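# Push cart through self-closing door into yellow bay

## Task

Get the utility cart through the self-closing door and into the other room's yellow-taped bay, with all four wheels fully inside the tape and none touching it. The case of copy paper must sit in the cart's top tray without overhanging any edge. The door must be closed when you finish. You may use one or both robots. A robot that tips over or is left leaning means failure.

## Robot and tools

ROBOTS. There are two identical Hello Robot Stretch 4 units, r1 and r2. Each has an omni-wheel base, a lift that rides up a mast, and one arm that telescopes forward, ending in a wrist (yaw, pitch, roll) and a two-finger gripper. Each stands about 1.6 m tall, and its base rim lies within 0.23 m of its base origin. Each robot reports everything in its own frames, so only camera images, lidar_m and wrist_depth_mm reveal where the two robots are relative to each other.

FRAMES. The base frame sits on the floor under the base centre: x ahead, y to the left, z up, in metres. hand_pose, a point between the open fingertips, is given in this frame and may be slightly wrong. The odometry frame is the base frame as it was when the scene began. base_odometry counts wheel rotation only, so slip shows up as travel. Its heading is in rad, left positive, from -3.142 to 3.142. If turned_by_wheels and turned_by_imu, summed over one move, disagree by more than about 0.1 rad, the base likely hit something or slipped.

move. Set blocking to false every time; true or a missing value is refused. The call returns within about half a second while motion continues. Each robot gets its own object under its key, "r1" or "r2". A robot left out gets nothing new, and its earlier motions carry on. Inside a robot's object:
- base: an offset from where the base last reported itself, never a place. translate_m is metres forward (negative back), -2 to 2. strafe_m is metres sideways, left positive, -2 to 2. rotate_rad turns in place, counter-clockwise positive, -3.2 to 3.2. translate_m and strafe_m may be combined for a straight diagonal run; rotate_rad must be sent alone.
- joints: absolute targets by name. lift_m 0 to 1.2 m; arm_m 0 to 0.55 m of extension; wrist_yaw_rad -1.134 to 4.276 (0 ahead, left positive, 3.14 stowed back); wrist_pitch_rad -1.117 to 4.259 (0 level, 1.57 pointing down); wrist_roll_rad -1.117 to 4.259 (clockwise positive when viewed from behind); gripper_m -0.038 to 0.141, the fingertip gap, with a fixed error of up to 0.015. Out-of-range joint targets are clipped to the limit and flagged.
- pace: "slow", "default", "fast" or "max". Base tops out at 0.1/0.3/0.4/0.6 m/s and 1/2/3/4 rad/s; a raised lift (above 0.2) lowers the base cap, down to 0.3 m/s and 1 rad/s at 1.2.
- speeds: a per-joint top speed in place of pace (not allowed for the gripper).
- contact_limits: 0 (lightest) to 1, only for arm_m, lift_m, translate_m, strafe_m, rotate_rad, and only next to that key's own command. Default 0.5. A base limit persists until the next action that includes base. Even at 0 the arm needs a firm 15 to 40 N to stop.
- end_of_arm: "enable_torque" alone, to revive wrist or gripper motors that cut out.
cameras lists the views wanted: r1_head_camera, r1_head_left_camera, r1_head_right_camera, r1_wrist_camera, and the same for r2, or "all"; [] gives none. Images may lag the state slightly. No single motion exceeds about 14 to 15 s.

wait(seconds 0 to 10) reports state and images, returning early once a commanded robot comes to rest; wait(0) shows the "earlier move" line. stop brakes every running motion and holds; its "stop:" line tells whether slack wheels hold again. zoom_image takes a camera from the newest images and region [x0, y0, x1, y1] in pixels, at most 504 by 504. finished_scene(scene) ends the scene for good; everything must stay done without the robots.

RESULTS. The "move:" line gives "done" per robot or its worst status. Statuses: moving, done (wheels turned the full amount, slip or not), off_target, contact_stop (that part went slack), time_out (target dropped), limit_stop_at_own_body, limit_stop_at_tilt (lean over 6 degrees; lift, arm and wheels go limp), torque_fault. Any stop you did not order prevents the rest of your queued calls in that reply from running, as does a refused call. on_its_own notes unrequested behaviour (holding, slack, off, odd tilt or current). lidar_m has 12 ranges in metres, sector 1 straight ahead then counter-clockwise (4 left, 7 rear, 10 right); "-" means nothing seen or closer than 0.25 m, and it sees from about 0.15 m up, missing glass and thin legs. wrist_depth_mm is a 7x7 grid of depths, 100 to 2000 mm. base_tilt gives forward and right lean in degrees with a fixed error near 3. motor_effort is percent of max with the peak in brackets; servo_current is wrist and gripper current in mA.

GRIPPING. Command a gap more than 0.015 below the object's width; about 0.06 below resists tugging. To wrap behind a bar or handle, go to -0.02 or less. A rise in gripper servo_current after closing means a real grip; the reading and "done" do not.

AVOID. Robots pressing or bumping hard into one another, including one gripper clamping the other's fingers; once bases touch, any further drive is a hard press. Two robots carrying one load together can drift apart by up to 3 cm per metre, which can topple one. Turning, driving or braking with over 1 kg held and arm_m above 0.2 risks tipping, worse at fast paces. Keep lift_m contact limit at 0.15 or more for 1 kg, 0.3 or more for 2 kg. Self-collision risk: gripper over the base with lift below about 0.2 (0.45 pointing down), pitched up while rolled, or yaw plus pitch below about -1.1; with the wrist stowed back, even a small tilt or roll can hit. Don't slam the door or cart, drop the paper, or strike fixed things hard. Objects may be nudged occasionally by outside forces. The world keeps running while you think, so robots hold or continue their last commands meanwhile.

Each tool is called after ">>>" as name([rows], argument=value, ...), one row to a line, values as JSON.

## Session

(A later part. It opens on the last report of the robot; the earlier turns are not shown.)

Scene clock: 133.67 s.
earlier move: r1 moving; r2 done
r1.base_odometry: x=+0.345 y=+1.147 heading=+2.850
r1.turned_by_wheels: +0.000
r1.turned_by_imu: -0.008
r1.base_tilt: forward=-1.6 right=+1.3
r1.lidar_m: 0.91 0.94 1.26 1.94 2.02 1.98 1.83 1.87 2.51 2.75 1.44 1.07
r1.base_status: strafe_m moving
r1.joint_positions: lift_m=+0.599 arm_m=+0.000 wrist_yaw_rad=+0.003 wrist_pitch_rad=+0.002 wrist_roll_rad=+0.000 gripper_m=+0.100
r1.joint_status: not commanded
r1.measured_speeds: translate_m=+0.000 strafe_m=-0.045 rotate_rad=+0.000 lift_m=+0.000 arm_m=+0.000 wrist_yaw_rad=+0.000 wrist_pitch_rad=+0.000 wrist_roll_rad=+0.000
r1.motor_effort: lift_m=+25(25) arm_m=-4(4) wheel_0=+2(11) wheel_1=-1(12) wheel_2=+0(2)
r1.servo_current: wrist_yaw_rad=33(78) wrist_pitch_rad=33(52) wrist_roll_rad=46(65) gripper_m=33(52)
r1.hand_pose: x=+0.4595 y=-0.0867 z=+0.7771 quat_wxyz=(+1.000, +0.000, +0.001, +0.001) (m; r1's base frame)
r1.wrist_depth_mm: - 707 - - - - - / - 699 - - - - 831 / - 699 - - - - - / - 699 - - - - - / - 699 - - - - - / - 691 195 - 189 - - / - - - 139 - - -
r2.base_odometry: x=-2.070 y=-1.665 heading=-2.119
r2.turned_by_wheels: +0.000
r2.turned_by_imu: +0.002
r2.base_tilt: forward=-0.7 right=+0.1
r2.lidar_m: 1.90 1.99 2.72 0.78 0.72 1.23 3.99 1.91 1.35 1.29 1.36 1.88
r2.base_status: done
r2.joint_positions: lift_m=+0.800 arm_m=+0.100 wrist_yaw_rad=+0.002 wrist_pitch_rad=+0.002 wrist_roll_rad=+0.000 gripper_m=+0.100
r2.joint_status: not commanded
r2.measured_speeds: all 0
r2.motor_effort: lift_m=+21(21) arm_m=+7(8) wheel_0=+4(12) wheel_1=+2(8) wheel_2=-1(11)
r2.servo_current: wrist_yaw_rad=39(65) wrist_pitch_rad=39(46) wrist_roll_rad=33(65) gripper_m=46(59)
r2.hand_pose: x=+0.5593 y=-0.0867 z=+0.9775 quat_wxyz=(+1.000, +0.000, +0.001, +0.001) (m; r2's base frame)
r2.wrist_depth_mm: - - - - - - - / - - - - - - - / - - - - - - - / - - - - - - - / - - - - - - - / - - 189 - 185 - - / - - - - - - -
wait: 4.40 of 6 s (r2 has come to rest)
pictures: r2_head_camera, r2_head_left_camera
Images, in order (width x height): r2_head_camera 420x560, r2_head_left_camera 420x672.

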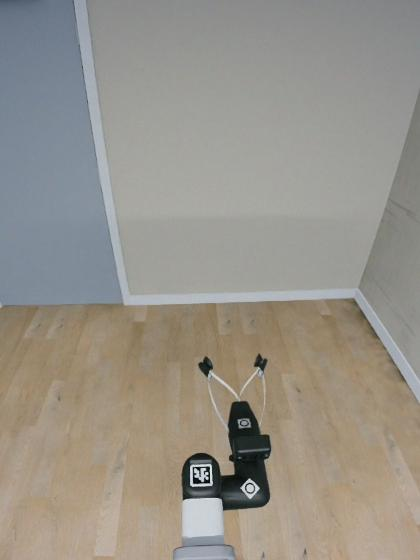

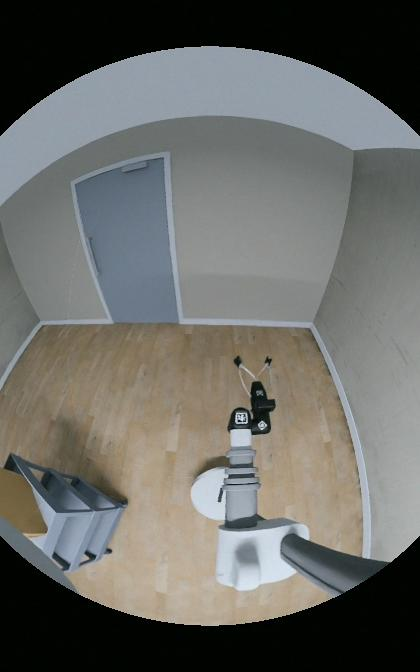

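>>> move(blocking=false, r2={"base":{"translate_m":0.7},"pace":"fast"}, cameras=[])

>>> wait(seconds=5, cameras=["r1_head_camera"])

>>> wait(seconds=3, cameras=[])

>>> move(blocking=false, r2={"base":{"rotate_rad":0.785},"pace":"fast","joints":{"wrist_yaw_rad":-0.785,"gripper_m":0.12,"arm_m":0.25}}, cameras=[])

>>> wait(seconds=3, cameras=["r2_head_camera","r2_head_left_camera"])

Scene clock: 147.67 s.
earlier move: r1 done
move: r2 moving
r1.base_odometry: x=+0.346 y=+1.149 heading=+2.849
r1.turned_by_wheels: +0.000
r1.turned_by_imu: -0.001
r1.base_tilt: forward=-1.6 right=+1.3
r1.lidar_m: 0.90 0.95 1.24 1.95 2.01 1.97 1.85 1.90 2.51 2.75 1.41 1.08
r1.base_status: done
r1.joint_positions: lift_m=+0.599 arm_m=+0.000 wrist_yaw_rad=+0.003 wrist_pitch_rad=+0.002 wrist_roll_rad=+0.000 gripper_m=+0.100
r1.joint_status: not commanded
r1.measured_speeds: all 0
r1.motor_effort: lift_m=+25(25) arm_m=-4(4) wheel_0=-1(1) wheel_1=+0(0) wheel_2=+0(0)
r1.servo_current: wrist_yaw_rad=39(52) wrist_pitch_rad=39(46) wrist_roll_rad=39(65) gripper_m=46(52)
r1.hand_pose: x=+0.4595 y=-0.0867 z=+0.7771 quat_wxyz=(+1.000, +0.000, +0.001, +0.001) (m; r1's base frame)
r1.wrist_depth_mm: - 699 - - - - - / - 715 - - - - 831 / - 707 - - - - - / - 699 - - - - - / - 699 - - - - - / - 683 194 - 189 - - / - - - 139 - - -
r2.base_odometry: x=-2.093 y=-1.702 heading=-2.118
r2.turned_by_wheels: +0.000
r2.turned_by_imu: +0.002
r2.base_tilt: forward=-0.7 right=+0.1
r2.lidar_m: 1.86 1.92 2.63 0.87 0.73 1.20 4.10 1.90 1.38 1.31 1.36 1.86
r2.base_status: translate_m moving
r2.joint_positions: lift_m=+0.800 arm_m=+0.100 wrist_yaw_rad=+0.002 wrist_pitch_rad=+0.002 wrist_roll_rad=+0.000 gripper_m=+0.100
r2.joint_status: not commanded
r2.measured_speeds: translate_m=+0.169 strafe_m=-0.002 rotate_rad=+0.000 lift_m=+0.000 arm_m=+0.000 wrist_yaw_rad=+0.000 wrist_pitch_rad=+0.000 wrist_roll_rad=+0.000
r2.motor_effort: lift_m=+21(21) arm_m=+7(7) wheel_0=+8(13) wheel_1=+8(9) wheel_2=-14(15)
r2.servo_current: wrist_yaw_rad=59(59) wrist_pitch_rad=39(46) wrist_roll_rad=46(52) gripper_m=46(59)
r2.hand_pose: x=+0.5593 y=-0.0867 z=+0.9775 quat_wxyz=(+1.000, +0.000, +0.001, +0.001) (m; r2's base frame)
r2.wrist_depth_mm: - - - - - - - / - - - - - - - / - - - - - - - / - - - - - - - / - - - - - - - / - - 188 - 186 - - / - - - - - - -
pictures: none
No camera images: "cameras" was empty.

Scene clock: 150.37 s.
earlier move: r2 done
r1.base_odometry: x=+0.346 y=+1.149 heading=+2.849
r1.turned_by_wheels: +0.000
r1.turned_by_imu: +0.000
r1.base_tilt: forward=-1.6 right=+1.3
r1.lidar_m: 0.92 0.92 1.25 1.95 2.03 1.97 1.84 1.92 2.50 2.74 1.44 1.08
r1.base_status: done
r1.joint_positions: lift_m=+0.599 arm_m=+0.000 wrist_yaw_rad=+0.003 wrist_pitch_rad=+0.002 wrist_roll_rad=+0.000 gripper_m=+0.100
r1.joint_status: not commanded
r1.measured_speeds: all 0
r1.motor_effort: lift_m=+25(25) arm_m=-4(4) wheel_0=-1(1) wheel_1=+0(1) wheel_2=+0(0)
r1.servo_current: wrist_yaw_rad=65(65) wrist_pitch_rad=46(52) wrist_roll_rad=33(72) gripper_m=46(52)
r1.hand_pose: x=+0.4595 y=-0.0867 z=+0.7771 quat_wxyz=(+1.000, +0.000, +0.001, +0.001) (m; r1's base frame)
r1.wrist_depth_mm: - 699 - - - - - / - 707 - - - - 831 / - 699 - - - - - / - 699 - - - - - / - 691 - - - - - / - 691 194 - 189 - - / - - - 139 - - -
r2.base_odometry: x=-2.435 y=-2.263 heading=-2.118
r2.turned_by_wheels: +0.000
r2.turned_by_imu: +0.001
r2.base_tilt: forward=-0.7 right=+0.1
r2.lidar_m: 1.20 1.29 1.74 3.46 1.26 1.14 - 1.87 1.35 1.30 1.35 1.30
r2.base_status: done
r2.joint_positions: lift_m=+0.800 arm_m=+0.100 wrist_yaw_rad=+0.002 wrist_pitch_rad=+0.002 wrist_roll_rad=+0.000 gripper_m=+0.100
r2.joint_status: not commanded
r2.measured_speeds: all 0
r2.motor_effort: lift_m=+21(21) arm_m=+7(8) wheel_0=+2(13) wheel_1=+2(10) wheel_2=-3(16)
r2.servo_current: wrist_yaw_rad=46(65) wrist_pitch_rad=39(52) wrist_roll_rad=52(59) gripper_m=52(59)
r2.hand_pose: x=+0.5593 y=-0.0867 z=+0.9775 quat_wxyz=(+1.000, +0.000, +0.001, +0.001) (m; r2's base frame)
r2.wrist_depth_mm: - - - - - - - / - - - - - - - / - - - - - - - / - - - - - - - / - - - - - - - / - - 189 - 186 - - / - - - - - - -
wait: 2.70 of 5 s (r2 has come to rest)
pictures: r1_head_camera
Images, in order (width x height): r1_head_camera 420x560.

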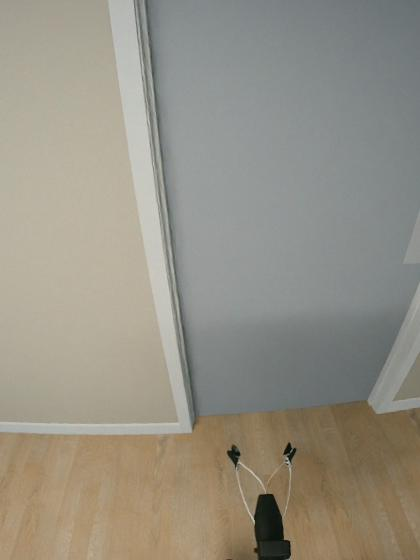

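Scene clock: 153.37 s.
r1.base_odometry: x=+0.346 y=+1.149 heading=+2.849
r1.turned_by_wheels: +0.000
r1.turned_by_imu: +0.000
r1.base_tilt: forward=-1.6 right=+1.2
r1.lidar_m: 0.91 0.92 1.24 1.93 2.03 1.99 1.84 1.92 2.50 2.72 1.42 1.07
r1.base_status: done
r1.joint_positions: lift_m=+0.599 arm_m=+0.000 wrist_yaw_rad=+0.003 wrist_pitch_rad=+0.002 wrist_roll_rad=+0.000 gripper_m=+0.100
r1.joint_status: not commanded
r1.measured_speeds: all 0
r1.motor_effort: lift_m=+25(25) arm_m=-4(4) wheel_0=+0(1) wheel_1=+0(1) wheel_2=+0(0)
r1.servo_current: wrist_yaw_rad=46(65) wrist_pitch_rad=39(52) wrist_roll_rad=46(72) gripper_m=39(52)
r1.hand_pose: x=+0.4595 y=-0.0867 z=+0.7771 quat_wxyz=(+1.000, +0.000, +0.001, +0.001) (m; r1's base frame)
r1.wrist_depth_mm: - 707 - - - - - / - 707 - - - - 831 / - 707 - - - - - / - 699 - - - - - / - 699 - - - - - / - 691 195 - 189 - - / - - - 139 - - -
r2.base_odometry: x=-2.435 y=-2.263 heading=-2.118
r2.turned_by_wheels: +0.000
r2.turned_by_imu: +0.000
r2.base_tilt: forward=-0.7 right=+0.1
r2.lidar_m: 1.21 1.26 1.73 3.44 1.23 1.14 - 1.87 1.35 1.29 1.35 1.28
r2.base_status: done
r2.joint_positions: lift_m=+0.800 arm_m=+0.100 wrist_yaw_rad=+0.002 wrist_pitch_rad=+0.002 wrist_roll_rad=+0.000 gripper_m=+0.100
r2.joint_status: not commanded
r2.measured_speeds: all 0
r2.motor_effort: lift_m=+21(21) arm_m=+7(8) wheel_0=+2(13) wheel_1=+2(10) wheel_2=-3(16)
r2.servo_current: wrist_yaw_rad=52(65) wrist_pitch_rad=46(52) wrist_roll_rad=52(59) gripper_m=46(59)
r2.hand_pose: x=+0.5593 y=-0.0867 z=+0.9775 quat_wxyz=(+1.000, +0.000, +0.001, +0.001) (m; r2's base frame)
r2.wrist_depth_mm: - - - - - - - / - - - - - - - / - - - - - - - / - - - - - - - / - - - - - - - / - - 189 - 186 - - / - - - - - - -
wait: 3.00 s; at rest by 0.27 s
pictures: none
No camera images: "cameras" was empty.

Scene clock: 153.87 s.
move: r2 moving
r1: as last shown
r1.base_tilt: forward=-1.6 right=+1.3
r1.lidar_m: 0.88 0.94 1.25 1.95 2.02 1.98 1.85 1.90 2.51 2.75 1.42 1.08
r1.servo_current: wrist_yaw_rad=52(72) wrist_pitch_rad=46(46) wrist_roll_rad=39(52) gripper_m=39(46)
r1.wrist_depth_mm: - 707 - - - - - / - 707 - - - - 831 / - 707 - - - - - / - 715 - - - - - / - 707 - - - - - / - 683 195 - 189 - - / - - - 139 - - -
r2.base_odometry: x=-2.435 y=-2.263 heading=-1.842
r2.turned_by_wheels: +0.277
r2.turned_by_imu: +0.269
r2.base_tilt: forward=-0.6 right=+0.1
r2.lidar_m: 1.22 1.44 2.50 3.44 1.15 1.73 2.64 1.51 1.30 1.30 1.43 1.22
r2.base_status: rotate_rad moving
r2.joint_positions: lift_m=+0.800 arm_m=+0.176 wrist_yaw_rad=-0.616 wrist_pitch_rad=+0.002 wrist_roll_rad=+0.000 gripper_m=+0.114
r2.joint_status: arm_m moving; wrist_yaw_rad moving; gripper_m moving
r2.measured_speeds: translate_m=+0.002 strafe_m=-0.001 rotate_rad=+1.072 lift_m=+0.000 arm_m=+0.292 wrist_yaw_rad=-1.750 wrist_pitch_rad=+0.000 wrist_roll_rad=+0.000
r2.motor_effort: lift_m=+21(21) arm_m=+9(13) wheel_0=-8(13) wheel_1=-9(10) wheel_2=-12(12)
r2.servo_current: wrist_yaw_rad=104(117) wrist_pitch_rad=46(52) wrist_roll_rad=52(59) gripper_m=65(91)
r2.hand_pose: x=+0.5317 y=-0.2379 z=+0.9775 quat_wxyz=(+0.953, +0.000, +0.001, -0.303) (m; r2's base frame)
r2.wrist_depth_mm: - - - - - - - / - - - - - - - / - - - - - - - / - - - - - - - / - - - - - - - / - - 192 - 183 - - / - - - - - - -
pictures: none
No camera images: "cameras" was empty.

Scene clock: 154.87 s.
earlier move: r2 done
r1.base_odometry: x=+0.346 y=+1.149 heading=+2.849
r1.turned_by_wheels: +0.000
r1.turned_by_imu: +0.000
r1.base_tilt: forward=-1.6 right=+1.2
r1.lidar_m: 0.92 0.94 1.22 1.95 2.00 1.98 1.85 1.91 2.52 2.77 1.41 1.08
r1.base_status: not commanded
r1.joint_positions: lift_m=+0.599 arm_m=+0.000 wrist_yaw_rad=+0.003 wrist_pitch_rad=+0.002 wrist_roll_rad=+0.000 gripper_m=+0.100
r1.joint_status: not commanded
r1.measured_speeds: all 0
r1.motor_effort: lift_m=+25(25) arm_m=-4(4) wheel_0=+0(1) wheel_1=+0(1) wheel_2=+0(0)
r1.servo_current: wrist_yaw_rad=52(72) wrist_pitch_rad=39(46) wrist_roll_rad=39(65) gripper_m=46(52)
r1.hand_pose: x=+0.4595 y=-0.0867 z=+0.7771 quat_wxyz=(+1.000, +0.000, +0.001, +0.001) (m; r1's base frame)
r1.wrist_depth_mm: - 699 - - - - - / - 715 - - - - 831 / - 715 - - - - - / - 699 - - - - - / - 691 - - - - - / - 676 194 - 189 - - / - - - 139 - - -
r2.base_odometry: x=-2.435 y=-2.263 heading=-1.334
r2.turned_by_wheels: +0.508
r2.turned_by_imu: +0.495
r2.base_tilt: forward=-0.6 right=+0.1
r2.lidar_m: 1.41 2.42 3.44 1.15 1.61 2.74 1.55 1.29 1.30 1.46 1.20 1.23
r2.base_status: done
r2.joint_positions: lift_m=+0.800 arm_m=+0.250 wrist_yaw_rad=-0.782 wrist_pitch_rad=+0.002 wrist_roll_rad=+0.000 gripper_m=+0.120
r2.joint_status: all done
r2.measured_speeds: all 0
r2.motor_effort: lift_m=+21(21) arm_m=+7(13) wheel_0=-2(13) wheel_1=-1(10) wheel_2=-3(14)
r2.servo_current: wrist_yaw_rad=39(117) wrist_pitch_rad=39(52) wrist_roll_rad=39(59) gripper_m=52(91)
r2.hand_pose: x=+0.5638 y=-0.2652 z=+0.9775 quat_wxyz=(+0.925, +0.000, +0.001, -0.381) (m; r2's base frame)
r2.wrist_depth_mm: - - - - - - - / - - - - - - - / - - - - - - - / - - - - - - - / - - - - - - - / - 185 189 - 185 - - / - - - - - - -
wait: 1.00 of 3 s (r2 has come to rest)
pictures: r2_head_camera, r2_head_left_camera
Images, in order (width x height): r2_head_camera 420x560, r2_head_left_camera 420x672.

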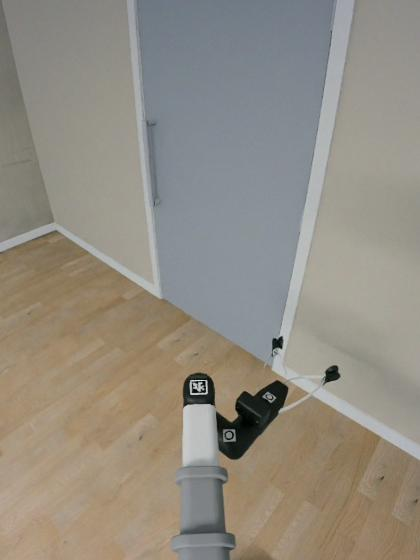

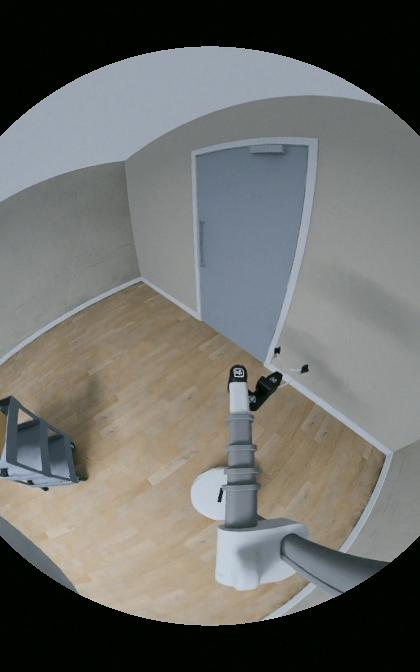

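>>> move(blocking=false, r2={"base":{"translate_m":1.167,"strafe_m":0.672}}, cameras=[])

>>> wait(seconds=8, cameras=["r2_head_camera","r2_wrist_camera","r2_head_left_camera"])

Scene clock: 164.53 s.
move: r2 moving
r1: as last shown
r1.base_tilt: forward=-1.6 right=+1.3
r1.lidar_m: 0.92 0.93 1.21 1.96 2.00 1.98 1.85 1.90 2.49 2.74 1.43 1.07
r1.motor_effort: lift_m=+25(25) arm_m=-4(4) wheel_0=+0(1) wheel_1=+0(0) wheel_2=+0(0)
r1.servo_current: wrist_yaw_rad=52(59) wrist_pitch_rad=46(46) wrist_roll_rad=59(59) gripper_m=46(46)
r1.wrist_depth_mm: - 707 - - - - - / - 707 - - - - 820 / - 699 - - - - - / - 707 - - - - - / - 699 - - - - - / - 683 195 - 189 - - / - - - 139 - - -
r2.base_odometry: x=-2.410 y=-2.289 heading=-1.334
r2.turned_by_wheels: +0.000
r2.turned_by_imu: +0.001
r2.base_tilt: forward=-0.6 right=+0.1
r2.lidar_m: 1.41 2.38 3.41 1.12 1.46 2.83 1.58 1.31 1.34 1.44 1.20 1.19
r2.base_status: translate_m moving; strafe_m moving
r2.joint_positions: lift_m=+0.800 arm_m=+0.250 wrist_yaw_rad=-0.782 wrist_pitch_rad=+0.002 wrist_roll_rad=+0.000 gripper_m=+0.120
r2.joint_status: not commanded
r2.measured_speeds: translate_m=+0.121 strafe_m=+0.069 rotate_rad=+0.006 lift_m=+0.000 arm_m=+0.000 wrist_yaw_rad=+0.000 wrist_pitch_rad=+0.000 wrist_roll_rad=+0.000
r2.motor_effort: lift_m=+21(21) arm_m=+7(7) wheel_0=-1(3) wheel_1=+10(11) wheel_2=-13(13)
r2.servo_current: wrist_yaw_rad=39(59) wrist_pitch_rad=39(39) wrist_roll_rad=46(59) gripper_m=52(52)
r2.hand_pose: x=+0.5637 y=-0.2653 z=+0.9775 quat_wxyz=(+0.924, +0.000, +0.001, -0.381) (m; r2's base frame)
r2.wrist_depth_mm: - - - - - - - / - - - - - - - / - - - - - - - / - - - - - - - / - - - - - - - / - 186 190 - 186 - - / - - - - - - -
pictures: none
No camera images: "cameras" was empty.

Scene clock: 169.87 s.
earlier move: r2 done
r1.base_odometry: x=+0.346 y=+1.149 heading=+2.849
r1.turned_by_wheels: +0.000
r1.turned_by_imu: +0.000
r1.base_tilt: forward=-1.6 right=+1.3
r1.lidar_m: 0.92 0.93 1.26 1.96 2.01 1.97 1.85 1.88 2.53 2.75 1.41 1.05
r1.base_status: not commanded
r1.joint_positions: lift_m=+0.599 arm_m=+0.000 wrist_yaw_rad=+0.003 wrist_pitch_rad=+0.002 wrist_roll_rad=+0.000 gripper_m=+0.100
r1.joint_status: not commanded
r1.measured_speeds: all 0
r1.motor_effort: lift_m=+25(25) arm_m=-4(4) wheel_0=+0(1) wheel_1=+0(1) wheel_2=+0(0)
r1.servo_current: wrist_yaw_rad=46(72) wrist_pitch_rad=46(52) wrist_roll_rad=52(65) gripper_m=46(52)
r1.hand_pose: x=+0.4595 y=-0.0867 z=+0.7771 quat_wxyz=(+1.000, +0.000, +0.001, +0.001) (m; r1's base frame)
r1.wrist_depth_mm: - 707 - - - - - / - 707 - - - - 831 / - 707 - - - - - / - 699 - - - - - / - 691 - - - - - / - 683 194 - 189 - - / - - - 139 - - -
r2.base_odometry: x=-1.508 y=-3.239 heading=-1.334
r2.turned_by_wheels: +0.000
r2.turned_by_imu: +0.002
r2.base_tilt: forward=-0.7 right=+0.0
r2.lidar_m: 1.01 1.71 2.17 2.51 4.26 1.18 3.04 2.58 1.79 1.03 0.84 0.79
r2.base_status: done
r2.joint_positions: lift_m=+0.800 arm_m=+0.250 wrist_yaw_rad=-0.782 wrist_pitch_rad=+0.002 wrist_roll_rad=+0.000 gripper_m=+0.120
r2.joint_status: not commanded
r2.measured_speeds: all 0
r2.motor_effort: lift_m=+21(21) arm_m=+6(7) wheel_0=+2(9) wheel_1=+2(13) wheel_2=-4(14)
r2.servo_current: wrist_yaw_rad=52(65) wrist_pitch_rad=39(52) wrist_roll_rad=46(59) gripper_m=52(59)
r2.hand_pose: x=+0.5637 y=-0.2653 z=+0.9775 quat_wxyz=(+0.924, +0.000, +0.001, -0.381) (m; r2's base frame)
r2.wrist_depth_mm: - - 484 415 - - - / - - 488 415 - - - / - - 492 421 - - - / - - 496 427 - - - / - - 492 430 - - - / - 185 198 424 185 - - / - - - - - - -
wait: 5.33 of 8 s (r2 has come to rest)
pictures: r2_head_camera, r2_head_left_camera, r2_wrist_camera
Images, in order (width x height): r2_head_camera 420x560, r2_head_left_camera 420x672, r2_wrist_camera 616x392.

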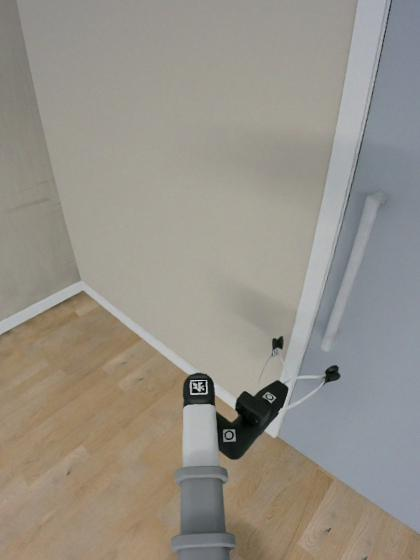

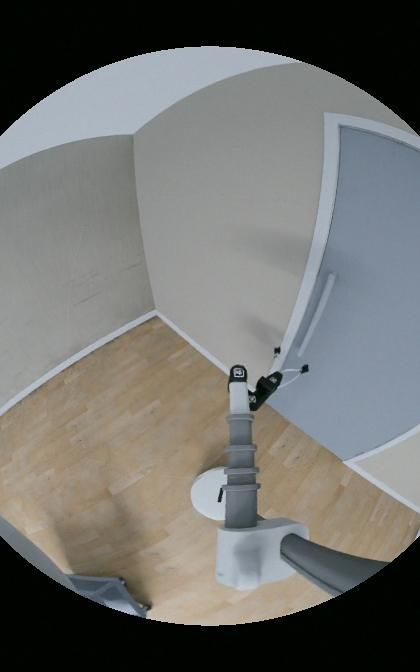

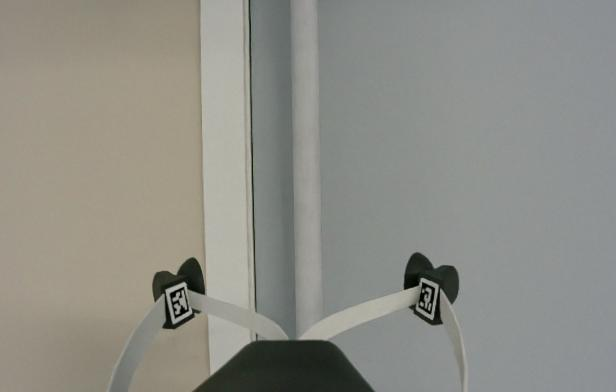

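>>> move(blocking=false, r2={"base":{"translate_m":0.155,"strafe_m":-0.155},"pace":"slow"}, cameras=[])

>>> wait(seconds=6, cameras=["r2_wrist_camera"])

Scene clock: 185.57 s.
move: r2 moving
r1: as last shown
r1.lidar_m: 0.92 0.95 1.25 1.96 2.03 1.99 1.85 1.90 2.50 2.74 1.41 1.07
r1.servo_current: wrist_yaw_rad=52(65) wrist_pitch_rad=46(52) wrist_roll_rad=52(52) gripper_m=46(46)
r1.wrist_depth_mm: - 707 - - - - - / - 715 - - - - 820 / - 715 - - - - - / - 707 - - - - - / - 699 - - - - - / - 691 196 - 189 - - / - - - 139 - - -
r2.base_odometry: x=-1.514 y=-3.250 heading=-1.334
r2.turned_by_wheels: +0.000
r2.turned_by_imu: +0.000
r2.base_tilt: forward=-0.7 right=+0.1
r2.lidar_m: 0.99 1.66 2.15 2.52 4.22 1.19 3.05 2.60 1.75 1.00 0.84 0.77
r2.base_status: translate_m moving; strafe_m moving
r2.joint_positions: lift_m=+0.800 arm_m=+0.250 wrist_yaw_rad=-0.782 wrist_pitch_rad=+0.002 wrist_roll_rad=+0.000 gripper_m=+0.120
r2.joint_status: not commanded
r2.measured_speeds: translate_m=+0.036 strafe_m=-0.036 rotate_rad=+0.000 lift_m=+0.000 arm_m=+0.000 wrist_yaw_rad=+0.000 wrist_pitch_rad=+0.000 wrist_roll_rad=+0.000
r2.motor_effort: lift_m=+21(21) arm_m=+7(7) wheel_0=+9(11) wheel_1=-2(5) wheel_2=-8(10)
r2.servo_current: wrist_yaw_rad=39(52) wrist_pitch_rad=46(46) wrist_roll_rad=52(52) gripper_m=52(52)
r2.hand_pose: x=+0.5637 y=-0.2653 z=+0.9775 quat_wxyz=(+0.924, +0.000, +0.001, -0.381) (m; r2's base frame)
r2.wrist_depth_mm: - - 473 402 - - - / - - 473 410 - - - / - - 480 410 - - - / - - 480 415 - - - / - - 480 421 - - - / - 185 201 415 186 - - / - - 484 - - - -
pictures: none
No camera images: "cameras" was empty.

Scene clock: 188.50 s.
earlier move: r2 done
r1.base_odometry: x=+0.346 y=+1.149 heading=+2.849
r1.turned_by_wheels: +0.000
r1.turned_by_imu: +0.000
r1.base_tilt: forward=-1.6 right=+1.3
r1.lidar_m: 0.92 0.94 1.26 1.96 2.01 1.94 1.86 1.92 2.54 2.73 1.43 1.06
r1.base_status: not commanded
r1.joint_positions: lift_m=+0.599 arm_m=+0.000 wrist_yaw_rad=+0.003 wrist_pitch_rad=+0.002 wrist_roll_rad=+0.000 gripper_m=+0.100
r1.joint_status: not commanded
r1.measured_speeds: all 0
r1.motor_effort: lift_m=+25(25) arm_m=-4(4) wheel_0=-1(1) wheel_1=+0(1) wheel_2=+0(0)
r1.servo_current: wrist_yaw_rad=46(78) wrist_pitch_rad=39(52) wrist_roll_rad=33(65) gripper_m=46(52)
r1.hand_pose: x=+0.4595 y=-0.0867 z=+0.7771 quat_wxyz=(+1.000, +0.000, +0.001, +0.001) (m; r1's base frame)
r1.wrist_depth_mm: - 707 - - - - - / - 699 - - - - 820 / - 707 - - - - - / - 707 - - - - - / - 707 - - - - - / - 683 195 - 189 - - / - - - 139 - - -
r2.base_odometry: x=-1.622 y=-3.426 heading=-1.334
r2.turned_by_wheels: +0.000
r2.turned_by_imu: +0.001
r2.base_tilt: forward=-0.7 right=+0.1
r2.lidar_m: 0.72 1.29 2.16 2.50 4.28 1.40 3.08 2.60 1.31 0.76 0.61 0.59
r2.base_status: done
r2.joint_positions: lift_m=+0.800 arm_m=+0.250 wrist_yaw_rad=-0.782 wrist_pitch_rad=+0.002 wrist_roll_rad=+0.000 gripper_m=+0.120
r2.joint_status: not commanded
r2.measured_speeds: all 0
r2.motor_effort: lift_m=+20(21) arm_m=+7(7) wheel_0=+3(11) wheel_1=-5(8) wheel_2=-5(10)
r2.servo_current: wrist_yaw_rad=46(59) wrist_pitch_rad=46(52) wrist_roll_rad=46(65) gripper_m=52(52)
r2.hand_pose: x=+0.5637 y=-0.2653 z=+0.9775 quat_wxyz=(+0.924, +0.000, +0.001, -0.381) (m; r2's base frame)
r2.wrist_depth_mm: 286 271 281 204 277 276 273 / 287 271 283 206 278 278 277 / 289 274 283 206 281 281 278 / 289 276 286 208 285 281 279 / 291 277 287 209 285 282 282 / 294 278 287 207 213 283 283 / 297 279 287 - 286 286 283
wait: 2.93 of 6 s (r2 has come to rest)
pictures: r2_wrist_camera
Images, in order (width x height): r2_wrist_camera 616x392.

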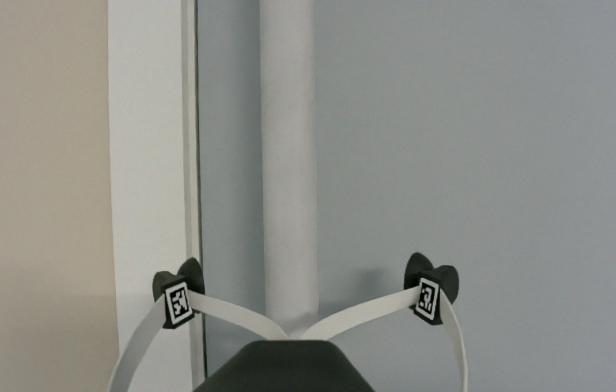

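>>> move(blocking=false, r2={"base":{"translate_m":0.02,"strafe_m":-0.016},"pace":"slow"}, cameras=[])

>>> wait(seconds=2, cameras=[])

>>> move(blocking=false, r2={"joints":{"gripper_m":-0.025}}, cameras=[])

>>> wait(seconds=2, cameras=["r2_wrist_camera","r2_head_camera"])

Scene clock: 195.40 s.
move: r2 moving
r1: as last shown
r1.lidar_m: 0.92 0.94 1.24 1.95 2.00 1.96 1.86 1.89 2.51 2.72 1.43 1.07
r1.servo_current: wrist_yaw_rad=46(72) wrist_pitch_rad=39(46) wrist_roll_rad=33(65) gripper_m=46(52)
r1.wrist_depth_mm: - 699 - - - - - / - 715 - - - - 842 / - 707 - - - - - / - 715 - - - - - / - 699 - - - - - / - 691 195 - 188 - - / - - - 139 - - -
r2.base_odometry: x=-1.627 y=-3.438 heading=-1.335
r2.turned_by_wheels: -0.001
r2.turned_by_imu: +0.000
r2.base_tilt: forward=-0.7 right=+0.1
r2.lidar_m: 0.73 1.26 2.14 2.51 4.24 1.41 3.06 2.59 1.31 0.73 0.61 0.58
r2.base_status: translate_m moving; strafe_m moving
r2.joint_positions: lift_m=+0.800 arm_m=+0.250 wrist_yaw_rad=-0.782 wrist_pitch_rad=+0.002 wrist_roll_rad=+0.000 gripper_m=+0.120
r2.joint_status: not commanded
r2.measured_speeds: translate_m=+0.041 strafe_m=-0.033 rotate_rad=+0.000 lift_m=+0.000 arm_m=+0.000 wrist_yaw_rad=+0.000 wrist_pitch_rad=+0.000 wrist_roll_rad=+0.000
r2.motor_effort: lift_m=+21(21) arm_m=+6(7) wheel_0=+7(10) wheel_1=-6(7) wheel_2=-9(9)
r2.servo_current: wrist_yaw_rad=52(59) wrist_pitch_rad=39(39) wrist_roll_rad=52(52) gripper_m=52(59)
r2.hand_pose: x=+0.5637 y=-0.2653 z=+0.9775 quat_wxyz=(+0.924, +0.000, +0.001, -0.381) (m; r2's base frame)
r2.wrist_depth_mm: 273 259 271 192 266 265 265 / 274 260 272 195 270 267 265 / 278 262 274 196 271 267 267 / 278 264 274 196 273 270 270 / 282 265 277 197 274 272 271 / 282 266 267 195 274 273 272 / 285 268 281 - 277 274 276
pictures: none
No camera images: "cameras" was empty.

Scene clock: 196.17 s.
earlier move: r2 done
r1.base_odometry: x=+0.346 y=+1.149 heading=+2.849
r1.turned_by_wheels: +0.000
r1.turned_by_imu: +0.000
r1.base_tilt: forward=-1.6 right=+1.2
r1.lidar_m: 0.92 0.93 1.24 1.96 2.02 1.97 1.85 1.89 2.51 2.75 1.45 1.05
r1.base_status: not commanded
r1.joint_positions: lift_m=+0.599 arm_m=+0.000 wrist_yaw_rad=+0.003 wrist_pitch_rad=+0.002 wrist_roll_rad=+0.000 gripper_m=+0.100
r1.joint_status: not commanded
r1.measured_speeds: all 0
r1.motor_effort: lift_m=+25(25) arm_m=-4(4) wheel_0=-1(1) wheel_1=+0(1) wheel_2=+0(0)
r1.servo_current: wrist_yaw_rad=52(72) wrist_pitch_rad=46(52) wrist_roll_rad=33(72) gripper_m=46(52)
r1.hand_pose: x=+0.4595 y=-0.0867 z=+0.7771 quat_wxyz=(+1.000, +0.000, +0.001, +0.001) (m; r1's base frame)
r1.wrist_depth_mm: - 699 - - - - - / - 715 - - - - 831 / - 715 - - - - - / - 707 - - - - - / - 699 - - - - - / - 683 193 - 189 - - / - - - 139 - - -
r2.base_odometry: x=-1.632 y=-3.449 heading=-1.335
r2.turned_by_wheels: +0.000
r2.turned_by_imu: +0.000
r2.base_tilt: forward=-0.7 right=+0.1
r2.lidar_m: 0.70 1.25 2.15 2.47 4.27 1.44 3.09 2.58 1.29 0.71 0.59 0.57
r2.base_status: done
r2.joint_positions: lift_m=+0.800 arm_m=+0.250 wrist_yaw_rad=-0.782 wrist_pitch_rad=+0.002 wrist_roll_rad=+0.000 gripper_m=+0.120
r2.joint_status: not commanded
r2.measured_speeds: all 0
r2.motor_effort: lift_m=+21(21) arm_m=+6(7) wheel_0=+3(10) wheel_1=-6(7) wheel_2=-6(9)
r2.servo_current: wrist_yaw_rad=52(59) wrist_pitch_rad=39(46) wrist_roll_rad=46(52) gripper_m=46(59)
r2.hand_pose: x=+0.5637 y=-0.2653 z=+0.9775 quat_wxyz=(+0.924, +0.000, +0.001, -0.381) (m; r2's base frame)
r2.wrist_depth_mm: 259 246 257 179 254 253 250 / 260 247 259 180 255 253 253 / 262 248 259 180 256 254 253 / 264 250 262 181 258 256 254 / 265 250 262 182 258 257 257 / 268 252 263 183 260 258 257 / 270 254 266 - 262 260 259
wait: 0.77 of 2 s (r2 has come to rest)
pictures: none
No camera images: "cameras" was empty.

Scene clock: 196.67 s.
move: r2 moving
r1: as last shown
r1.base_tilt: forward=-1.6 right=+1.3
r1.lidar_m: 0.93 0.93 1.26 1.94 2.01 2.00 1.84 1.88 2.48 2.74 1.44 1.07
r1.motor_effort: lift_m=+25(25) arm_m=-4(4) wheel_0=-1(1) wheel_1=+0(0) wheel_2=+0(0)
r1.servo_current: wrist_yaw_rad=52(65) wrist_pitch_rad=33(52) wrist_roll_rad=46(59) gripper_m=33(46)
r1.wrist_depth_mm: - 707 - - - - - / - 707 - - - - 831 / - 715 - - - - - / - 707 - - - - - / - 699 - - - - - / - 683 195 - 189 - - / - - - 139 - - -
r2.base_odometry: x=-1.632 y=-3.449 heading=-1.335
r2.turned_by_wheels: +0.000
r2.turned_by_imu: +0.000
r2.base_tilt: forward=-0.7 right=+0.1
r2.lidar_m: 0.71 1.21 2.14 2.51 4.26 1.41 3.06 2.60 1.25 0.72 0.60 0.59
r2.base_status: not commanded
r2.joint_positions: lift_m=+0.800 arm_m=+0.250 wrist_yaw_rad=-0.782 wrist_pitch_rad=+0.002 wrist_roll_rad=+0.000 gripper_m=+0.106
r2.joint_status: gripper_m moving
r2.measured_speeds: all 0
r2.motor_effort: lift_m=+21(21) arm_m=+7(7) wheel_0=+3(3) wheel_1=-6(6) wheel_2=-7(7)
r2.servo_current: wrist_yaw_rad=52(59) wrist_pitch_rad=39(46) wrist_roll_rad=52(65) gripper_m=130(130)
r2.hand_pose: x=+0.5637 y=-0.2653 z=+0.9775 quat_wxyz=(+0.924, +0.000, +0.001, -0.381) (m; r2's base frame)
r2.wrist_depth_mm: 259 245 257 179 253 253 250 / 262 246 258 180 255 253 252 / 263 248 260 180 256 254 254 / 265 249 262 181 258 256 255 / 266 251 264 182 259 258 255 / 267 252 204 182 199 258 258 / 271 254 265 - 262 259 259
pictures: none
No camera images: "cameras" was empty.

Scene clock: 198.37 s.
earlier move: r2 done
r1.base_odometry: x=+0.346 y=+1.149 heading=+2.849
r1.turned_by_wheels: +0.000
r1.turned_by_imu: +0.000
r1.base_tilt: forward=-1.6 right=+1.3
r1.lidar_m: 0.93 0.92 1.26 1.95 2.01 1.96 1.85 1.89 2.51 2.75 1.43 1.08
r1.base_status: not commanded
r1.joint_positions: lift_m=+0.599 arm_m=+0.000 wrist_yaw_rad=+0.003 wrist_pitch_rad=+0.002 wrist_roll_rad=+0.000 gripper_m=+0.100
r1.joint_status: not commanded
r1.measured_speeds: all 0
r1.motor_effort: lift_m=+25(25) arm_m=-4(4) wheel_0=+0(1) wheel_1=+0(1) wheel_2=+0(0)
r1.servo_current: wrist_yaw_rad=26(65) wrist_pitch_rad=46(52) wrist_roll_rad=52(65) gripper_m=46(46)
r1.hand_pose: x=+0.4595 y=-0.0867 z=+0.7771 quat_wxyz=(+1.000, +0.000, +0.001, +0.001) (m; r1's base frame)
r1.wrist_depth_mm: - 707 - - - - - / - 715 - - - - 831 / - 707 - - - - - / - 699 - - - - - / - 707 - - - - - / - 683 195 - 189 - - / - - - 139 - - -
r2.base_odometry: x=-1.633 y=-3.449 heading=-1.336
r2.turned_by_wheels: -0.001
r2.turned_by_imu: -0.001
r2.base_tilt: forward=-0.7 right=+0.1
r2.lidar_m: 0.72 1.21 2.13 2.49 4.23 1.41 3.06 2.59 1.28 0.72 0.60 0.56
r2.base_status: not commanded
r2.joint_positions: lift_m=+0.800 arm_m=+0.250 wrist_yaw_rad=-0.775 wrist_pitch_rad=+0.002 wrist_roll_rad=+0.000 gripper_m=-0.023
r2.joint_status: all done
r2.measured_speeds: all 0
r2.motor_effort: lift_m=+21(21) arm_m=-4(7) wheel_0=-12(12) wheel_1=-6(6) wheel_2=-2(7)
r2.servo_current: wrist_yaw_rad=52(72) wrist_pitch_rad=39(46) wrist_roll_rad=59(65) gripper_m=130(293)
r2.hand_pose: x=+0.5659 y=-0.2642 z=+0.9775 quat_wxyz=(+0.926, +0.000, +0.001, -0.378) (m; r2's base frame)
r2.wrist_depth_mm: 258 243 244 163 240 239 236 / 259 243 246 166 241 239 237 / 262 245 247 165 242 241 240 / 263 247 248 169 244 242 240 / 264 249 251 167 246 243 242 / 265 250 186 167 180 245 243 / 268 252 253 - 249 - 244
wait: 1.70 of 2 s (r2 has come to rest)
pictures: r2_head_camera, r2_wrist_camera
Images, in order (width x height): r2_head_camera 420x560, r2_wrist_camera 616x392.

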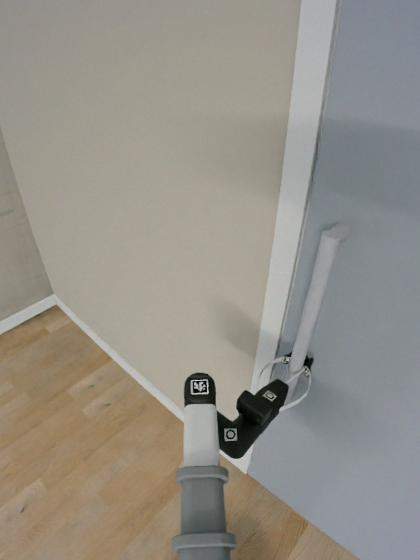

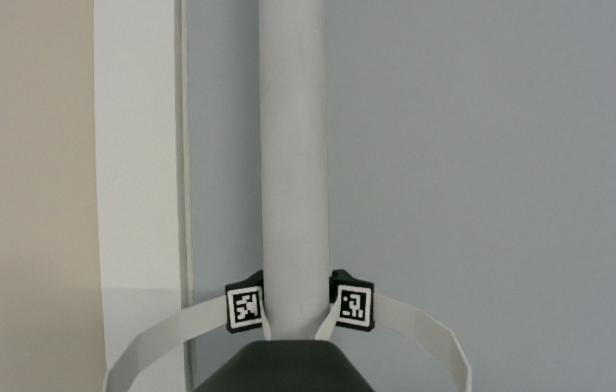

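>>> move(blocking=false, r2={"base":{"translate_m":-0.273,"strafe_m":0.092},"joints":{"wrist_yaw_rad":-0.524},"speeds":{"wrist_yaw_rad":0.1},"contact_limits":{"translate_m":0.8,"strafe_m":0.8},"pace":"slow"}, cameras=[])

>>> wait(seconds=5, cameras=["r2_head_camera","r2_wrist_camera"])

r2: "contact_limits": translate_m and strafe_m are given together and make one move, which takes one limit: state it under one of them only
Scene clock: 219.60 s.
r1.base_odometry: x=+0.346 y=+1.149 heading=+2.849
r1.turned_by_wheels: +0.000
r1.turned_by_imu: +0.000
r1.base_tilt: forward=-1.6 right=+1.3
r1.lidar_m: 0.90 0.96 1.29 1.94 2.02 1.97 1.85 1.91 2.52 2.76 1.44 1.08
r1.base_status: not commanded
r1.joint_positions: lift_m=+0.599 arm_m=+0.000 wrist_yaw_rad=+0.003 wrist_pitch_rad=+0.002 wrist_roll_rad=+0.000 gripper_m=+0.100
r1.joint_status: not commanded
r1.measured_speeds: all 0
r1.motor_effort: lift_m=+25(25) arm_m=-4(4) wheel_0=+0(1) wheel_1=+0(1) wheel_2=+0(0)
r1.servo_current: wrist_yaw_rad=59(65) wrist_pitch_rad=46(52) wrist_roll_rad=78(65) gripper_m=39(46)
r1.hand_pose: x=+0.4595 y=-0.0867 z=+0.7771 quat_wxyz=(+1.000, +0.000, +0.001, +0.001) (m; r1's base frame)
r1.wrist_depth_mm: - 699 - - - - - / - 715 - - - - 842 / - 707 - - - - - / - 707 - - - - - / - 707 - - - - - / - 676 195 - 189 - - / - - - 139 - - -
r2.base_odometry: x=-1.633 y=-3.449 heading=-1.336
r2.turned_by_wheels: +0.000
r2.turned_by_imu: +0.001
r2.base_tilt: forward=-0.6 right=+0.2
r2.lidar_m: 0.68 1.22 2.14 2.48 4.22 1.43 3.05 2.60 1.28 0.72 0.60 0.56
r2.base_status: not commanded
r2.joint_positions: lift_m=+0.800 arm_m=+0.250 wrist_yaw_rad=-0.775 wrist_pitch_rad=+0.002 wrist_roll_rad=+0.000 gripper_m=-0.023
r2.joint_status: all done
r2.measured_speeds: all 0
r2.motor_effort: lift_m=+21(21) arm_m=-4(7) wheel_0=-11(12) wheel_1=-6(6) wheel_2=-2(7)
r2.servo_current: wrist_yaw_rad=65(72) wrist_pitch_rad=39(46) wrist_roll_rad=46(65) gripper_m=130(293)
r2.hand_pose: x=+0.5659 y=-0.2642 z=+0.9775 quat_wxyz=(+0.926, +0.000, +0.001, -0.378) (m; r2's base frame)
r2.wrist_depth_mm: 257 242 244 164 239 237 236 / 259 243 245 166 241 239 237 / 260 245 247 165 244 242 239 / 263 247 249 169 244 242 240 / 264 249 250 167 245 244 242 / 267 249 186 168 180 245 243 / 268 252 252 - 248 - 244
pictures: none

not run: a call was refused earlier in this reply.

>>> move(blocking=false, r2={"base":{"translate_m":-0.273,"strafe_m":0.092},"joints":{"wrist_yaw_rad":-0.524},"speeds":{"wrist_yaw_rad":0.1},"contact_limits":{"translate_m":0.8},"pace":"slow"}, cameras=[])

>>> wait(seconds=5, cameras=["r2_head_camera","r2_wrist_camera"])

Scene clock: 223.47 s.
move: r2 moving
r1.base_odometry: x=+0.346 y=+1.149 heading=+2.849
r1.turned_by_wheels: +0.000
r1.turned_by_imu: +0.000
r1.base_tilt: forward=-1.6 right=+1.3
r1.lidar_m: 0.92 0.95 1.24 1.95 2.00 1.98 1.85 1.91 2.53 2.75 1.41 1.06
r1.base_status: not commanded
r1.joint_positions: lift_m=+0.599 arm_m=+0.000 wrist_yaw_rad=+0.003 wrist_pitch_rad=+0.002 wrist_roll_rad=+0.000 gripper_m=+0.100
r1.joint_status: not commanded
r1.measured_speeds: all 0
r1.motor_effort: lift_m=+25(25) arm_m=-4(4) wheel_0=+0(1) wheel_1=+0(0) wheel_2=+0(0)
r1.servo_current: wrist_yaw_rad=26(65) wrist_pitch_rad=46(46) wrist_roll_rad=59(59) gripper_m=39(46)
r1.hand_pose: x=+0.4595 y=-0.0867 z=+0.7771 quat_wxyz=(+1.000, +0.000, +0.001, +0.001) (m; r1's base frame)
r1.wrist_depth_mm: - 707 - - - - - / - 707 - - - - 854 / - 699 - - - - - / - 707 - - - - - / - 691 - - - - - / - 683 194 - 189 - - / - - - 139 - - -
r2.base_odometry: x=-1.632 y=-3.436 heading=-1.337
r2.turned_by_wheels: -0.001
r2.turned_by_imu: -0.001
r2.base_tilt: forward=-0.6 right=+0.1
r2.lidar_m: 0.73 1.24 2.16 2.46 4.23 1.41 3.04 2.59 1.31 0.71 0.59 0.58
r2.base_status: translate_m moving; strafe_m moving
r2.joint_positions: lift_m=+0.800 arm_m=+0.250 wrist_yaw_rad=-0.737 wrist_pitch_rad=+0.002 wrist_roll_rad=+0.000 gripper_m=-0.023
r2.joint_status: wrist_yaw_rad moving
r2.measured_speeds: translate_m=-0.049 strafe_m=+0.015 rotate_rad=-0.003 lift_m=+0.000 arm_m=+0.000 wrist_yaw_rad=+0.100 wrist_pitch_rad=+0.000 wrist_roll_rad=+0.000
r2.motor_effort: lift_m=+21(21) arm_m=-4(4) wheel_0=-23(23) wheel_1=-8(9) wheel_2=+10(11)
r2.servo_current: wrist_yaw_rad=65(72) wrist_pitch_rad=39(46) wrist_roll_rad=39(59) gripper_m=130(137)
r2.contact_limits: translate_m 0.8
r2.hand_pose: x=+0.5758 y=-0.2585 z=+0.9775 quat_wxyz=(+0.933, +0.000, +0.001, -0.360) (m; r2's base frame)
r2.wrist_depth_mm: 270 252 246 163 237 236 234 / 273 254 247 167 241 236 234 / 274 255 248 165 242 238 236 / 277 257 250 168 243 239 237 / 277 258 252 167 245 241 238 / 279 260 186 168 180 242 240 / 282 278 255 - 247 242 242
pictures: none
No camera images: "cameras" was empty.

Scene clock: 227.07 s.
earlier move: r2 done
r1.base_odometry: x=+0.346 y=+1.149 heading=+2.849
r1.turned_by_wheels: +0.000
r1.turned_by_imu: +0.000
r1.base_tilt: forward=-1.6 right=+1.3
r1.lidar_m: 0.93 0.94 1.24 1.97 1.98 2.00 1.84 1.90 2.50 2.74 1.44 1.20
r1.base_status: not commanded
r1.joint_positions: lift_m=+0.599 arm_m=+0.000 wrist_yaw_rad=+0.003 wrist_pitch_rad=+0.002 wrist_roll_rad=+0.000 gripper_m=+0.100
r1.joint_status: not commanded
r1.measured_speeds: all 0
r1.motor_effort: lift_m=+25(25) arm_m=-4(4) wheel_0=-1(1) wheel_1=+0(1) wheel_2=+0(0)
r1.servo_current: wrist_yaw_rad=46(85) wrist_pitch_rad=52(52) wrist_roll_rad=39(65) gripper_m=39(52)
r1.hand_pose: x=+0.4595 y=-0.0867 z=+0.7771 quat_wxyz=(+1.000, +0.000, +0.001, +0.001) (m; r1's base frame)
r1.wrist_depth_mm: - 699 - - - 1042 - / - 707 - - - 1078 - / - 707 - - - - - / - 707 - - - - - / - 699 - - - - - / - 683 195 - 189 - - / - - - 139 - - 1756
r2.base_odometry: x=-1.606 y=-3.163 heading=-1.336
r2.turned_by_wheels: +0.002
r2.turned_by_imu: +0.001
r2.base_tilt: forward=-0.6 right=+0.1
r2.lidar_m: 0.70 1.72 2.29 2.62 1.41 1.16 2.87 2.47 1.81 0.98 0.71 0.60
r2.base_status: done
r2.joint_positions: lift_m=+0.800 arm_m=+0.250 wrist_yaw_rad=-0.513 wrist_pitch_rad=+0.002 wrist_roll_rad=+0.000 gripper_m=-0.023
r2.joint_status: all done
r2.measured_speeds: all 0
r2.motor_effort: lift_m=+20(21) arm_m=-4(4) wheel_0=-7(24) wheel_1=-5(10) wheel_2=+15(16)
r2.servo_current: wrist_yaw_rad=59(85) wrist_pitch_rad=46(46) wrist_roll_rad=52(59) gripper_m=130(143)
r2.contact_limits: translate_m 0.8
r2.hand_pose: x=+0.6293 y=-0.2177 z=+0.9775 quat_wxyz=(+0.967, +0.000, +0.001, -0.254) (m; r2's base frame)
r2.wrist_depth_mm: - - 245 165 239 239 236 / - - 246 165 239 240 237 / - - 247 166 242 240 240 / - - 248 167 244 242 241 / - - 250 167 245 244 243 / - - 186 171 182 244 243 / - - 251 - 249 245 244
wait: 3.60 of 5 s (r2 has come to rest)
pictures: r2_head_camera, r2_wrist_camera
Images, in order (width x height): r2_head_camera 420x560, r2_wrist_camera 616x392.

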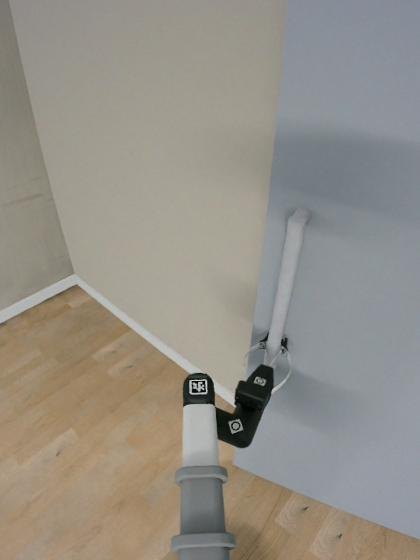

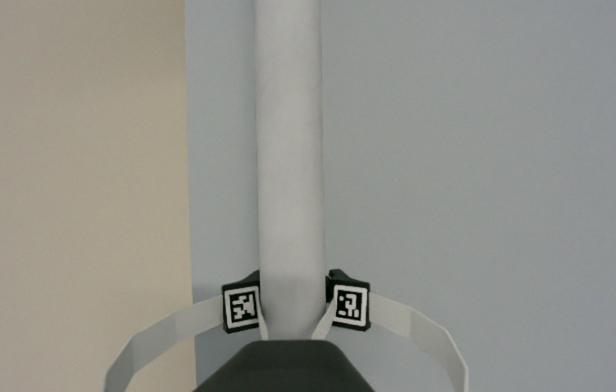

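Works very well. Continue.

>>> move(blocking=false, r2={"base":{"translate_m":-0.287,"strafe_m":0.018},"joints":{"wrist_yaw_rad":-0.262},"speeds":{"wrist_yaw_rad":0.1},"contact_limits":{"translate_m":0.8},"pace":"slow"}, cameras=[])

>>> wait(seconds=5, cameras=["r2_wrist_camera"])

>>> move(blocking=false, r2={"base":{"translate_m":-0.2825,"strafe_m":-0.0566},"joints":{"wrist_yaw_rad":0},"speeds":{"wrist_yaw_rad":0.1},"contact_limits":{"translate_m":0.8},"pace":"slow"}, cameras=[])

>>> wait(seconds=5, cameras=["r2_head_camera","r2_wrist_camera","r2_head_left_camera"])

Scene clock: 233.67 s.
move: r2 moving
r1: as last shown
r1.lidar_m: 0.91 0.92 1.28 1.96 2.02 1.95 1.84 1.90 2.51 2.73 1.42 1.22
r1.servo_current: wrist_yaw_rad=46(65) wrist_pitch_rad=39(52) wrist_roll_rad=39(59) gripper_m=46(46)
r1.wrist_depth_mm: - 707 - - - 1078 - / - 715 - - - 1078 - / - 715 - - - 1078 - / - 707 - - - - - / - 699 - - - - - / - 683 195 - 189 - - / - - - 139 - - 1756
r2.base_odometry: x=-1.609 y=-3.151 heading=-1.336
r2.turned_by_wheels: -0.001
r2.turned_by_imu: +0.000
r2.base_tilt: forward=-0.6 right=+0.1
r2.lidar_m: 0.72 1.71 2.27 2.66 1.36 1.12 2.95 2.44 1.85 1.02 0.72 0.60
r2.base_status: translate_m moving; strafe_m moving
r2.joint_positions: lift_m=+0.800 arm_m=+0.250 wrist_yaw_rad=-0.473 wrist_pitch_rad=+0.002 wrist_roll_rad=+0.000 gripper_m=-0.023
r2.joint_status: wrist_yaw_rad moving
r2.measured_speeds: translate_m=-0.048 strafe_m=+0.003 rotate_rad=-0.002 lift_m=+0.000 arm_m=+0.000 wrist_yaw_rad=+0.096 wrist_pitch_rad=+0.000 wrist_roll_rad=+0.000
r2.motor_effort: lift_m=+21(21) arm_m=-4(4) wheel_0=-16(16) wheel_1=-8(8) wheel_2=+17(18)
r2.servo_current: wrist_yaw_rad=39(104) wrist_pitch_rad=39(46) wrist_roll_rad=39(59) gripper_m=130(130)
r2.contact_limits: translate_m 0.8
r2.hand_pose: x=+0.6378 y=-0.2093 z=+0.9775 quat_wxyz=(+0.972, +0.000, +0.001, -0.234) (m; r2's base frame)
r2.wrist_depth_mm: - - 244 164 238 236 232 / - - 246 165 239 236 234 / - - 248 165 240 238 236 / - - 250 168 242 239 236 / - - 251 167 245 240 238 / - - 183 167 180 242 238 / - - 254 - 247 - 242
pictures: none
No camera images: "cameras" was empty.

Scene clock: 237.33 s.
earlier move: r2 done
r1.base_odometry: x=+0.346 y=+1.149 heading=+2.849
r1.turned_by_wheels: +0.000
r1.turned_by_imu: +0.000
r1.base_tilt: forward=-1.6 right=+1.2
r1.lidar_m: 0.91 0.95 1.23 1.97 2.01 1.96 1.85 1.90 2.51 2.72 1.43 1.28
r1.base_status: not commanded
r1.joint_positions: lift_m=+0.599 arm_m=+0.000 wrist_yaw_rad=+0.003 wrist_pitch_rad=+0.002 wrist_roll_rad=+0.000 gripper_m=+0.100
r1.joint_status: not commanded
r1.measured_speeds: all 0
r1.motor_effort: lift_m=+25(25) arm_m=-4(4) wheel_0=-1(1) wheel_1=+0(1) wheel_2=+0(0)
r1.servo_current: wrist_yaw_rad=52(65) wrist_pitch_rad=39(52) wrist_roll_rad=59(65) gripper_m=46(52)
r1.hand_pose: x=+0.4595 y=-0.0867 z=+0.7771 quat_wxyz=(+1.000, +0.000, +0.001, +0.001) (m; r1's base frame)
r1.wrist_depth_mm: - 707 - - - - - / - 699 - - - - - / - 715 - - - - - / - 707 - - - - - / - 707 - - - - - / - 676 195 - 189 - - / - - - 139 - 1661 1863
r2.base_odometry: x=-1.656 y=-2.880 heading=-1.335
r2.turned_by_wheels: +0.001
r2.turned_by_imu: +0.003
r2.base_tilt: forward=-0.7 right=+0.1
r2.lidar_m: 0.64 2.13 2.44 2.87 0.93 0.98 2.71 2.28 2.24 1.29 0.87 0.71
r2.base_status: done
r2.joint_positions: lift_m=+0.800 arm_m=+0.250 wrist_yaw_rad=-0.252 wrist_pitch_rad=+0.002 wrist_roll_rad=+0.000 gripper_m=-0.023
r2.joint_status: all done
r2.measured_speeds: all 0
r2.motor_effort: lift_m=+21(21) arm_m=-4(4) wheel_0=-2(17) wheel_1=-4(11) wheel_2=+18(19)
r2.servo_current: wrist_yaw_rad=65(104) wrist_pitch_rad=39(46) wrist_roll_rad=59(59) gripper_m=117(130)
r2.contact_limits: translate_m 0.8
r2.hand_pose: x=+0.6785 y=-0.1565 z=+0.9775 quat_wxyz=(+0.992, +0.000, +0.001, -0.125) (m; r2's base frame)
r2.wrist_depth_mm: - - 244 165 240 237 236 / - - 245 166 242 239 237 / - - 248 167 242 240 239 / - - 247 167 243 242 240 / - - 249 167 245 243 242 / 1708 - 186 169 182 245 244 / - - 253 - 248 245 245
wait: 3.67 of 5 s (r2 has come to rest)
pictures: r2_wrist_camera
Images, in order (width x height): r2_wrist_camera 616x392.

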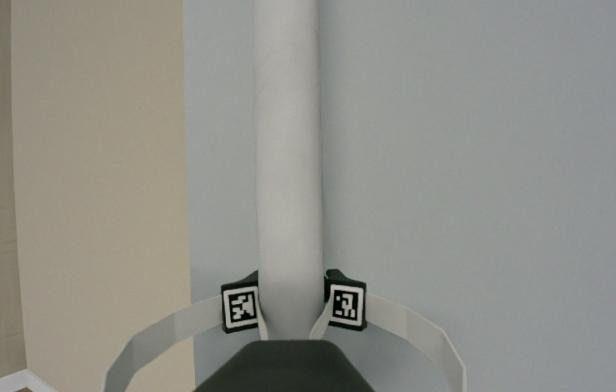

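Scene clock: 237.83 s.
move: r2 moving
r1: as last shown
r1.base_tilt: forward=-1.6 right=+1.3
r1.lidar_m: 0.93 0.94 1.23 1.96 2.02 1.96 1.85 1.90 2.51 2.73 1.44 1.29
r1.motor_effort: lift_m=+25(25) arm_m=-4(4) wheel_0=+0(1) wheel_1=-1(1) wheel_2=+0(0)
r1.servo_current: wrist_yaw_rad=39(65) wrist_pitch_rad=46(46) wrist_roll_rad=46(65) gripper_m=46(46)
r1.wrist_depth_mm: - 699 - - - - - / - 707 - - - - - / - 707 - - - - - / - 699 - - - - - / - 699 - - - - - / - 683 195 - 189 - - / - - - 139 - 1661 1808
r2.base_odometry: x=-1.661 y=-2.869 heading=-1.335
r2.turned_by_wheels: +0.000
r2.turned_by_imu: +0.000
r2.base_tilt: forward=-0.6 right=+0.1
r2.lidar_m: 0.65 2.17 2.46 2.88 0.92 0.97 2.68 2.26 2.26 1.30 0.85 0.71
r2.base_status: translate_m moving; strafe_m moving
r2.joint_positions: lift_m=+0.800 arm_m=+0.250 wrist_yaw_rad=-0.212 wrist_pitch_rad=+0.002 wrist_roll_rad=+0.000 gripper_m=-0.023
r2.joint_status: wrist_yaw_rad moving
r2.measured_speeds: translate_m=-0.048 strafe_m=-0.010 rotate_rad=-0.001 lift_m=+0.000 arm_m=+0.000 wrist_yaw_rad=+0.095 wrist_pitch_rad=+0.000 wrist_roll_rad=+0.000
r2.motor_effort: lift_m=+20(21) arm_m=-4(4) wheel_0=-8(10) wheel_1=-9(9) wheel_2=+19(21)
r2.servo_current: wrist_yaw_rad=65(98) wrist_pitch_rad=39(46) wrist_roll_rad=52(59) gripper_m=124(124)
r2.contact_limits: translate_m 0.8
r2.hand_pose: x=+0.6845 y=-0.1462 z=+0.9775 quat_wxyz=(+0.994, +0.000, +0.001, -0.106) (m; r2's base frame)
r2.wrist_depth_mm: - - 246 164 239 236 233 / 1756 - 246 164 239 237 235 / 1756 - 248 165 242 238 236 / 1756 - 249 167 242 238 236 / 1808 - 251 167 244 241 237 / 1921 - 184 171 182 242 239 / - - 254 - 246 241 242
pictures: none
No camera images: "cameras" was empty.

Scene clock: 241.47 s.
earlier move: r2 done
r1.base_odometry: x=+0.346 y=+1.149 heading=+2.849
r1.turned_by_wheels: +0.000
r1.turned_by_imu: +0.000
r1.base_tilt: forward=-1.6 right=+1.3
r1.lidar_m: 0.93 0.94 1.23 1.94 2.01 1.99 1.85 1.90 2.51 2.75 1.45 1.28
r1.base_status: not commanded
r1.joint_positions: lift_m=+0.599 arm_m=+0.000 wrist_yaw_rad=+0.003 wrist_pitch_rad=+0.002 wrist_roll_rad=+0.000 gripper_m=+0.100
r1.joint_status: not commanded
r1.measured_speeds: all 0
r1.motor_effort: lift_m=+25(25) arm_m=-4(4) wheel_0=+0(1) wheel_1=+0(1) wheel_2=+0(0)
r1.servo_current: wrist_yaw_rad=46(72) wrist_pitch_rad=46(52) wrist_roll_rad=59(72) gripper_m=39(52)
r1.hand_pose: x=+0.4595 y=-0.0867 z=+0.7771 quat_wxyz=(+1.000, +0.000, +0.001, +0.001) (m; r1's base frame)
r1.wrist_depth_mm: - 707 - - - - - / - 715 - - - - - / - 707 - - - - - / - 699 - - - - - / - 715 - - - - - / - 683 194 - 189 - - / - - - 139 1808 1661 1808
r2.base_odometry: x=-1.777 y=-2.619 heading=-1.334
r2.turned_by_wheels: +0.001
r2.turned_by_imu: +0.003
r2.base_tilt: forward=-0.6 right=+0.1
r2.lidar_m: 0.64 2.48 2.71 3.12 0.82 0.86 2.41 2.05 2.04 1.47 1.09 0.75
r2.base_status: done
r2.joint_positions: lift_m=+0.800 arm_m=+0.250 wrist_yaw_rad=+0.009 wrist_pitch_rad=+0.002 wrist_roll_rad=+0.000 gripper_m=-0.024
r2.joint_status: all done
r2.measured_speeds: all 0
r2.motor_effort: lift_m=+21(21) arm_m=-4(4) wheel_0=+2(12) wheel_1=-5(10) wheel_2=+17(21)
r2.servo_current: wrist_yaw_rad=65(98) wrist_pitch_rad=39(52) wrist_roll_rad=46(59) gripper_m=117(124)
r2.contact_limits: translate_m 0.8
r2.hand_pose: x=+0.7101 y=-0.0848 z=+0.9775 quat_wxyz=(+1.000, +0.000, +0.001, +0.005) (m; r2's base frame)
r2.wrist_depth_mm: - - 243 165 241 238 237 / - - 244 166 241 239 237 / - - 246 166 243 241 239 / - - 247 167 245 242 241 / - - 249 167 245 244 243 / - - 189 169 181 245 245 / - - 253 - 248 246 245
wait: 3.63 of 5 s (r2 has come to rest)
pictures: r2_head_camera, r2_head_left_camera, r2_wrist_camera
Images, in order (width x height): r2_head_camera 420x560, r2_head_left_camera 420x672, r2_wrist_camera 616x392.

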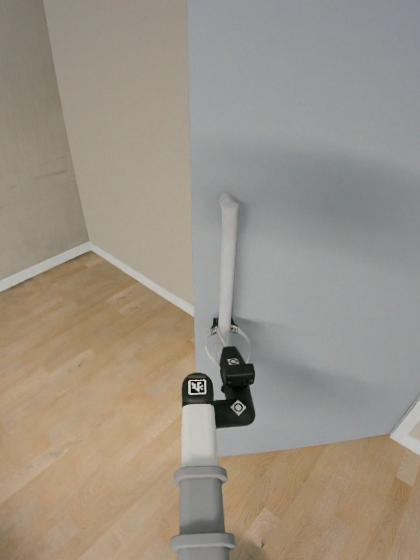

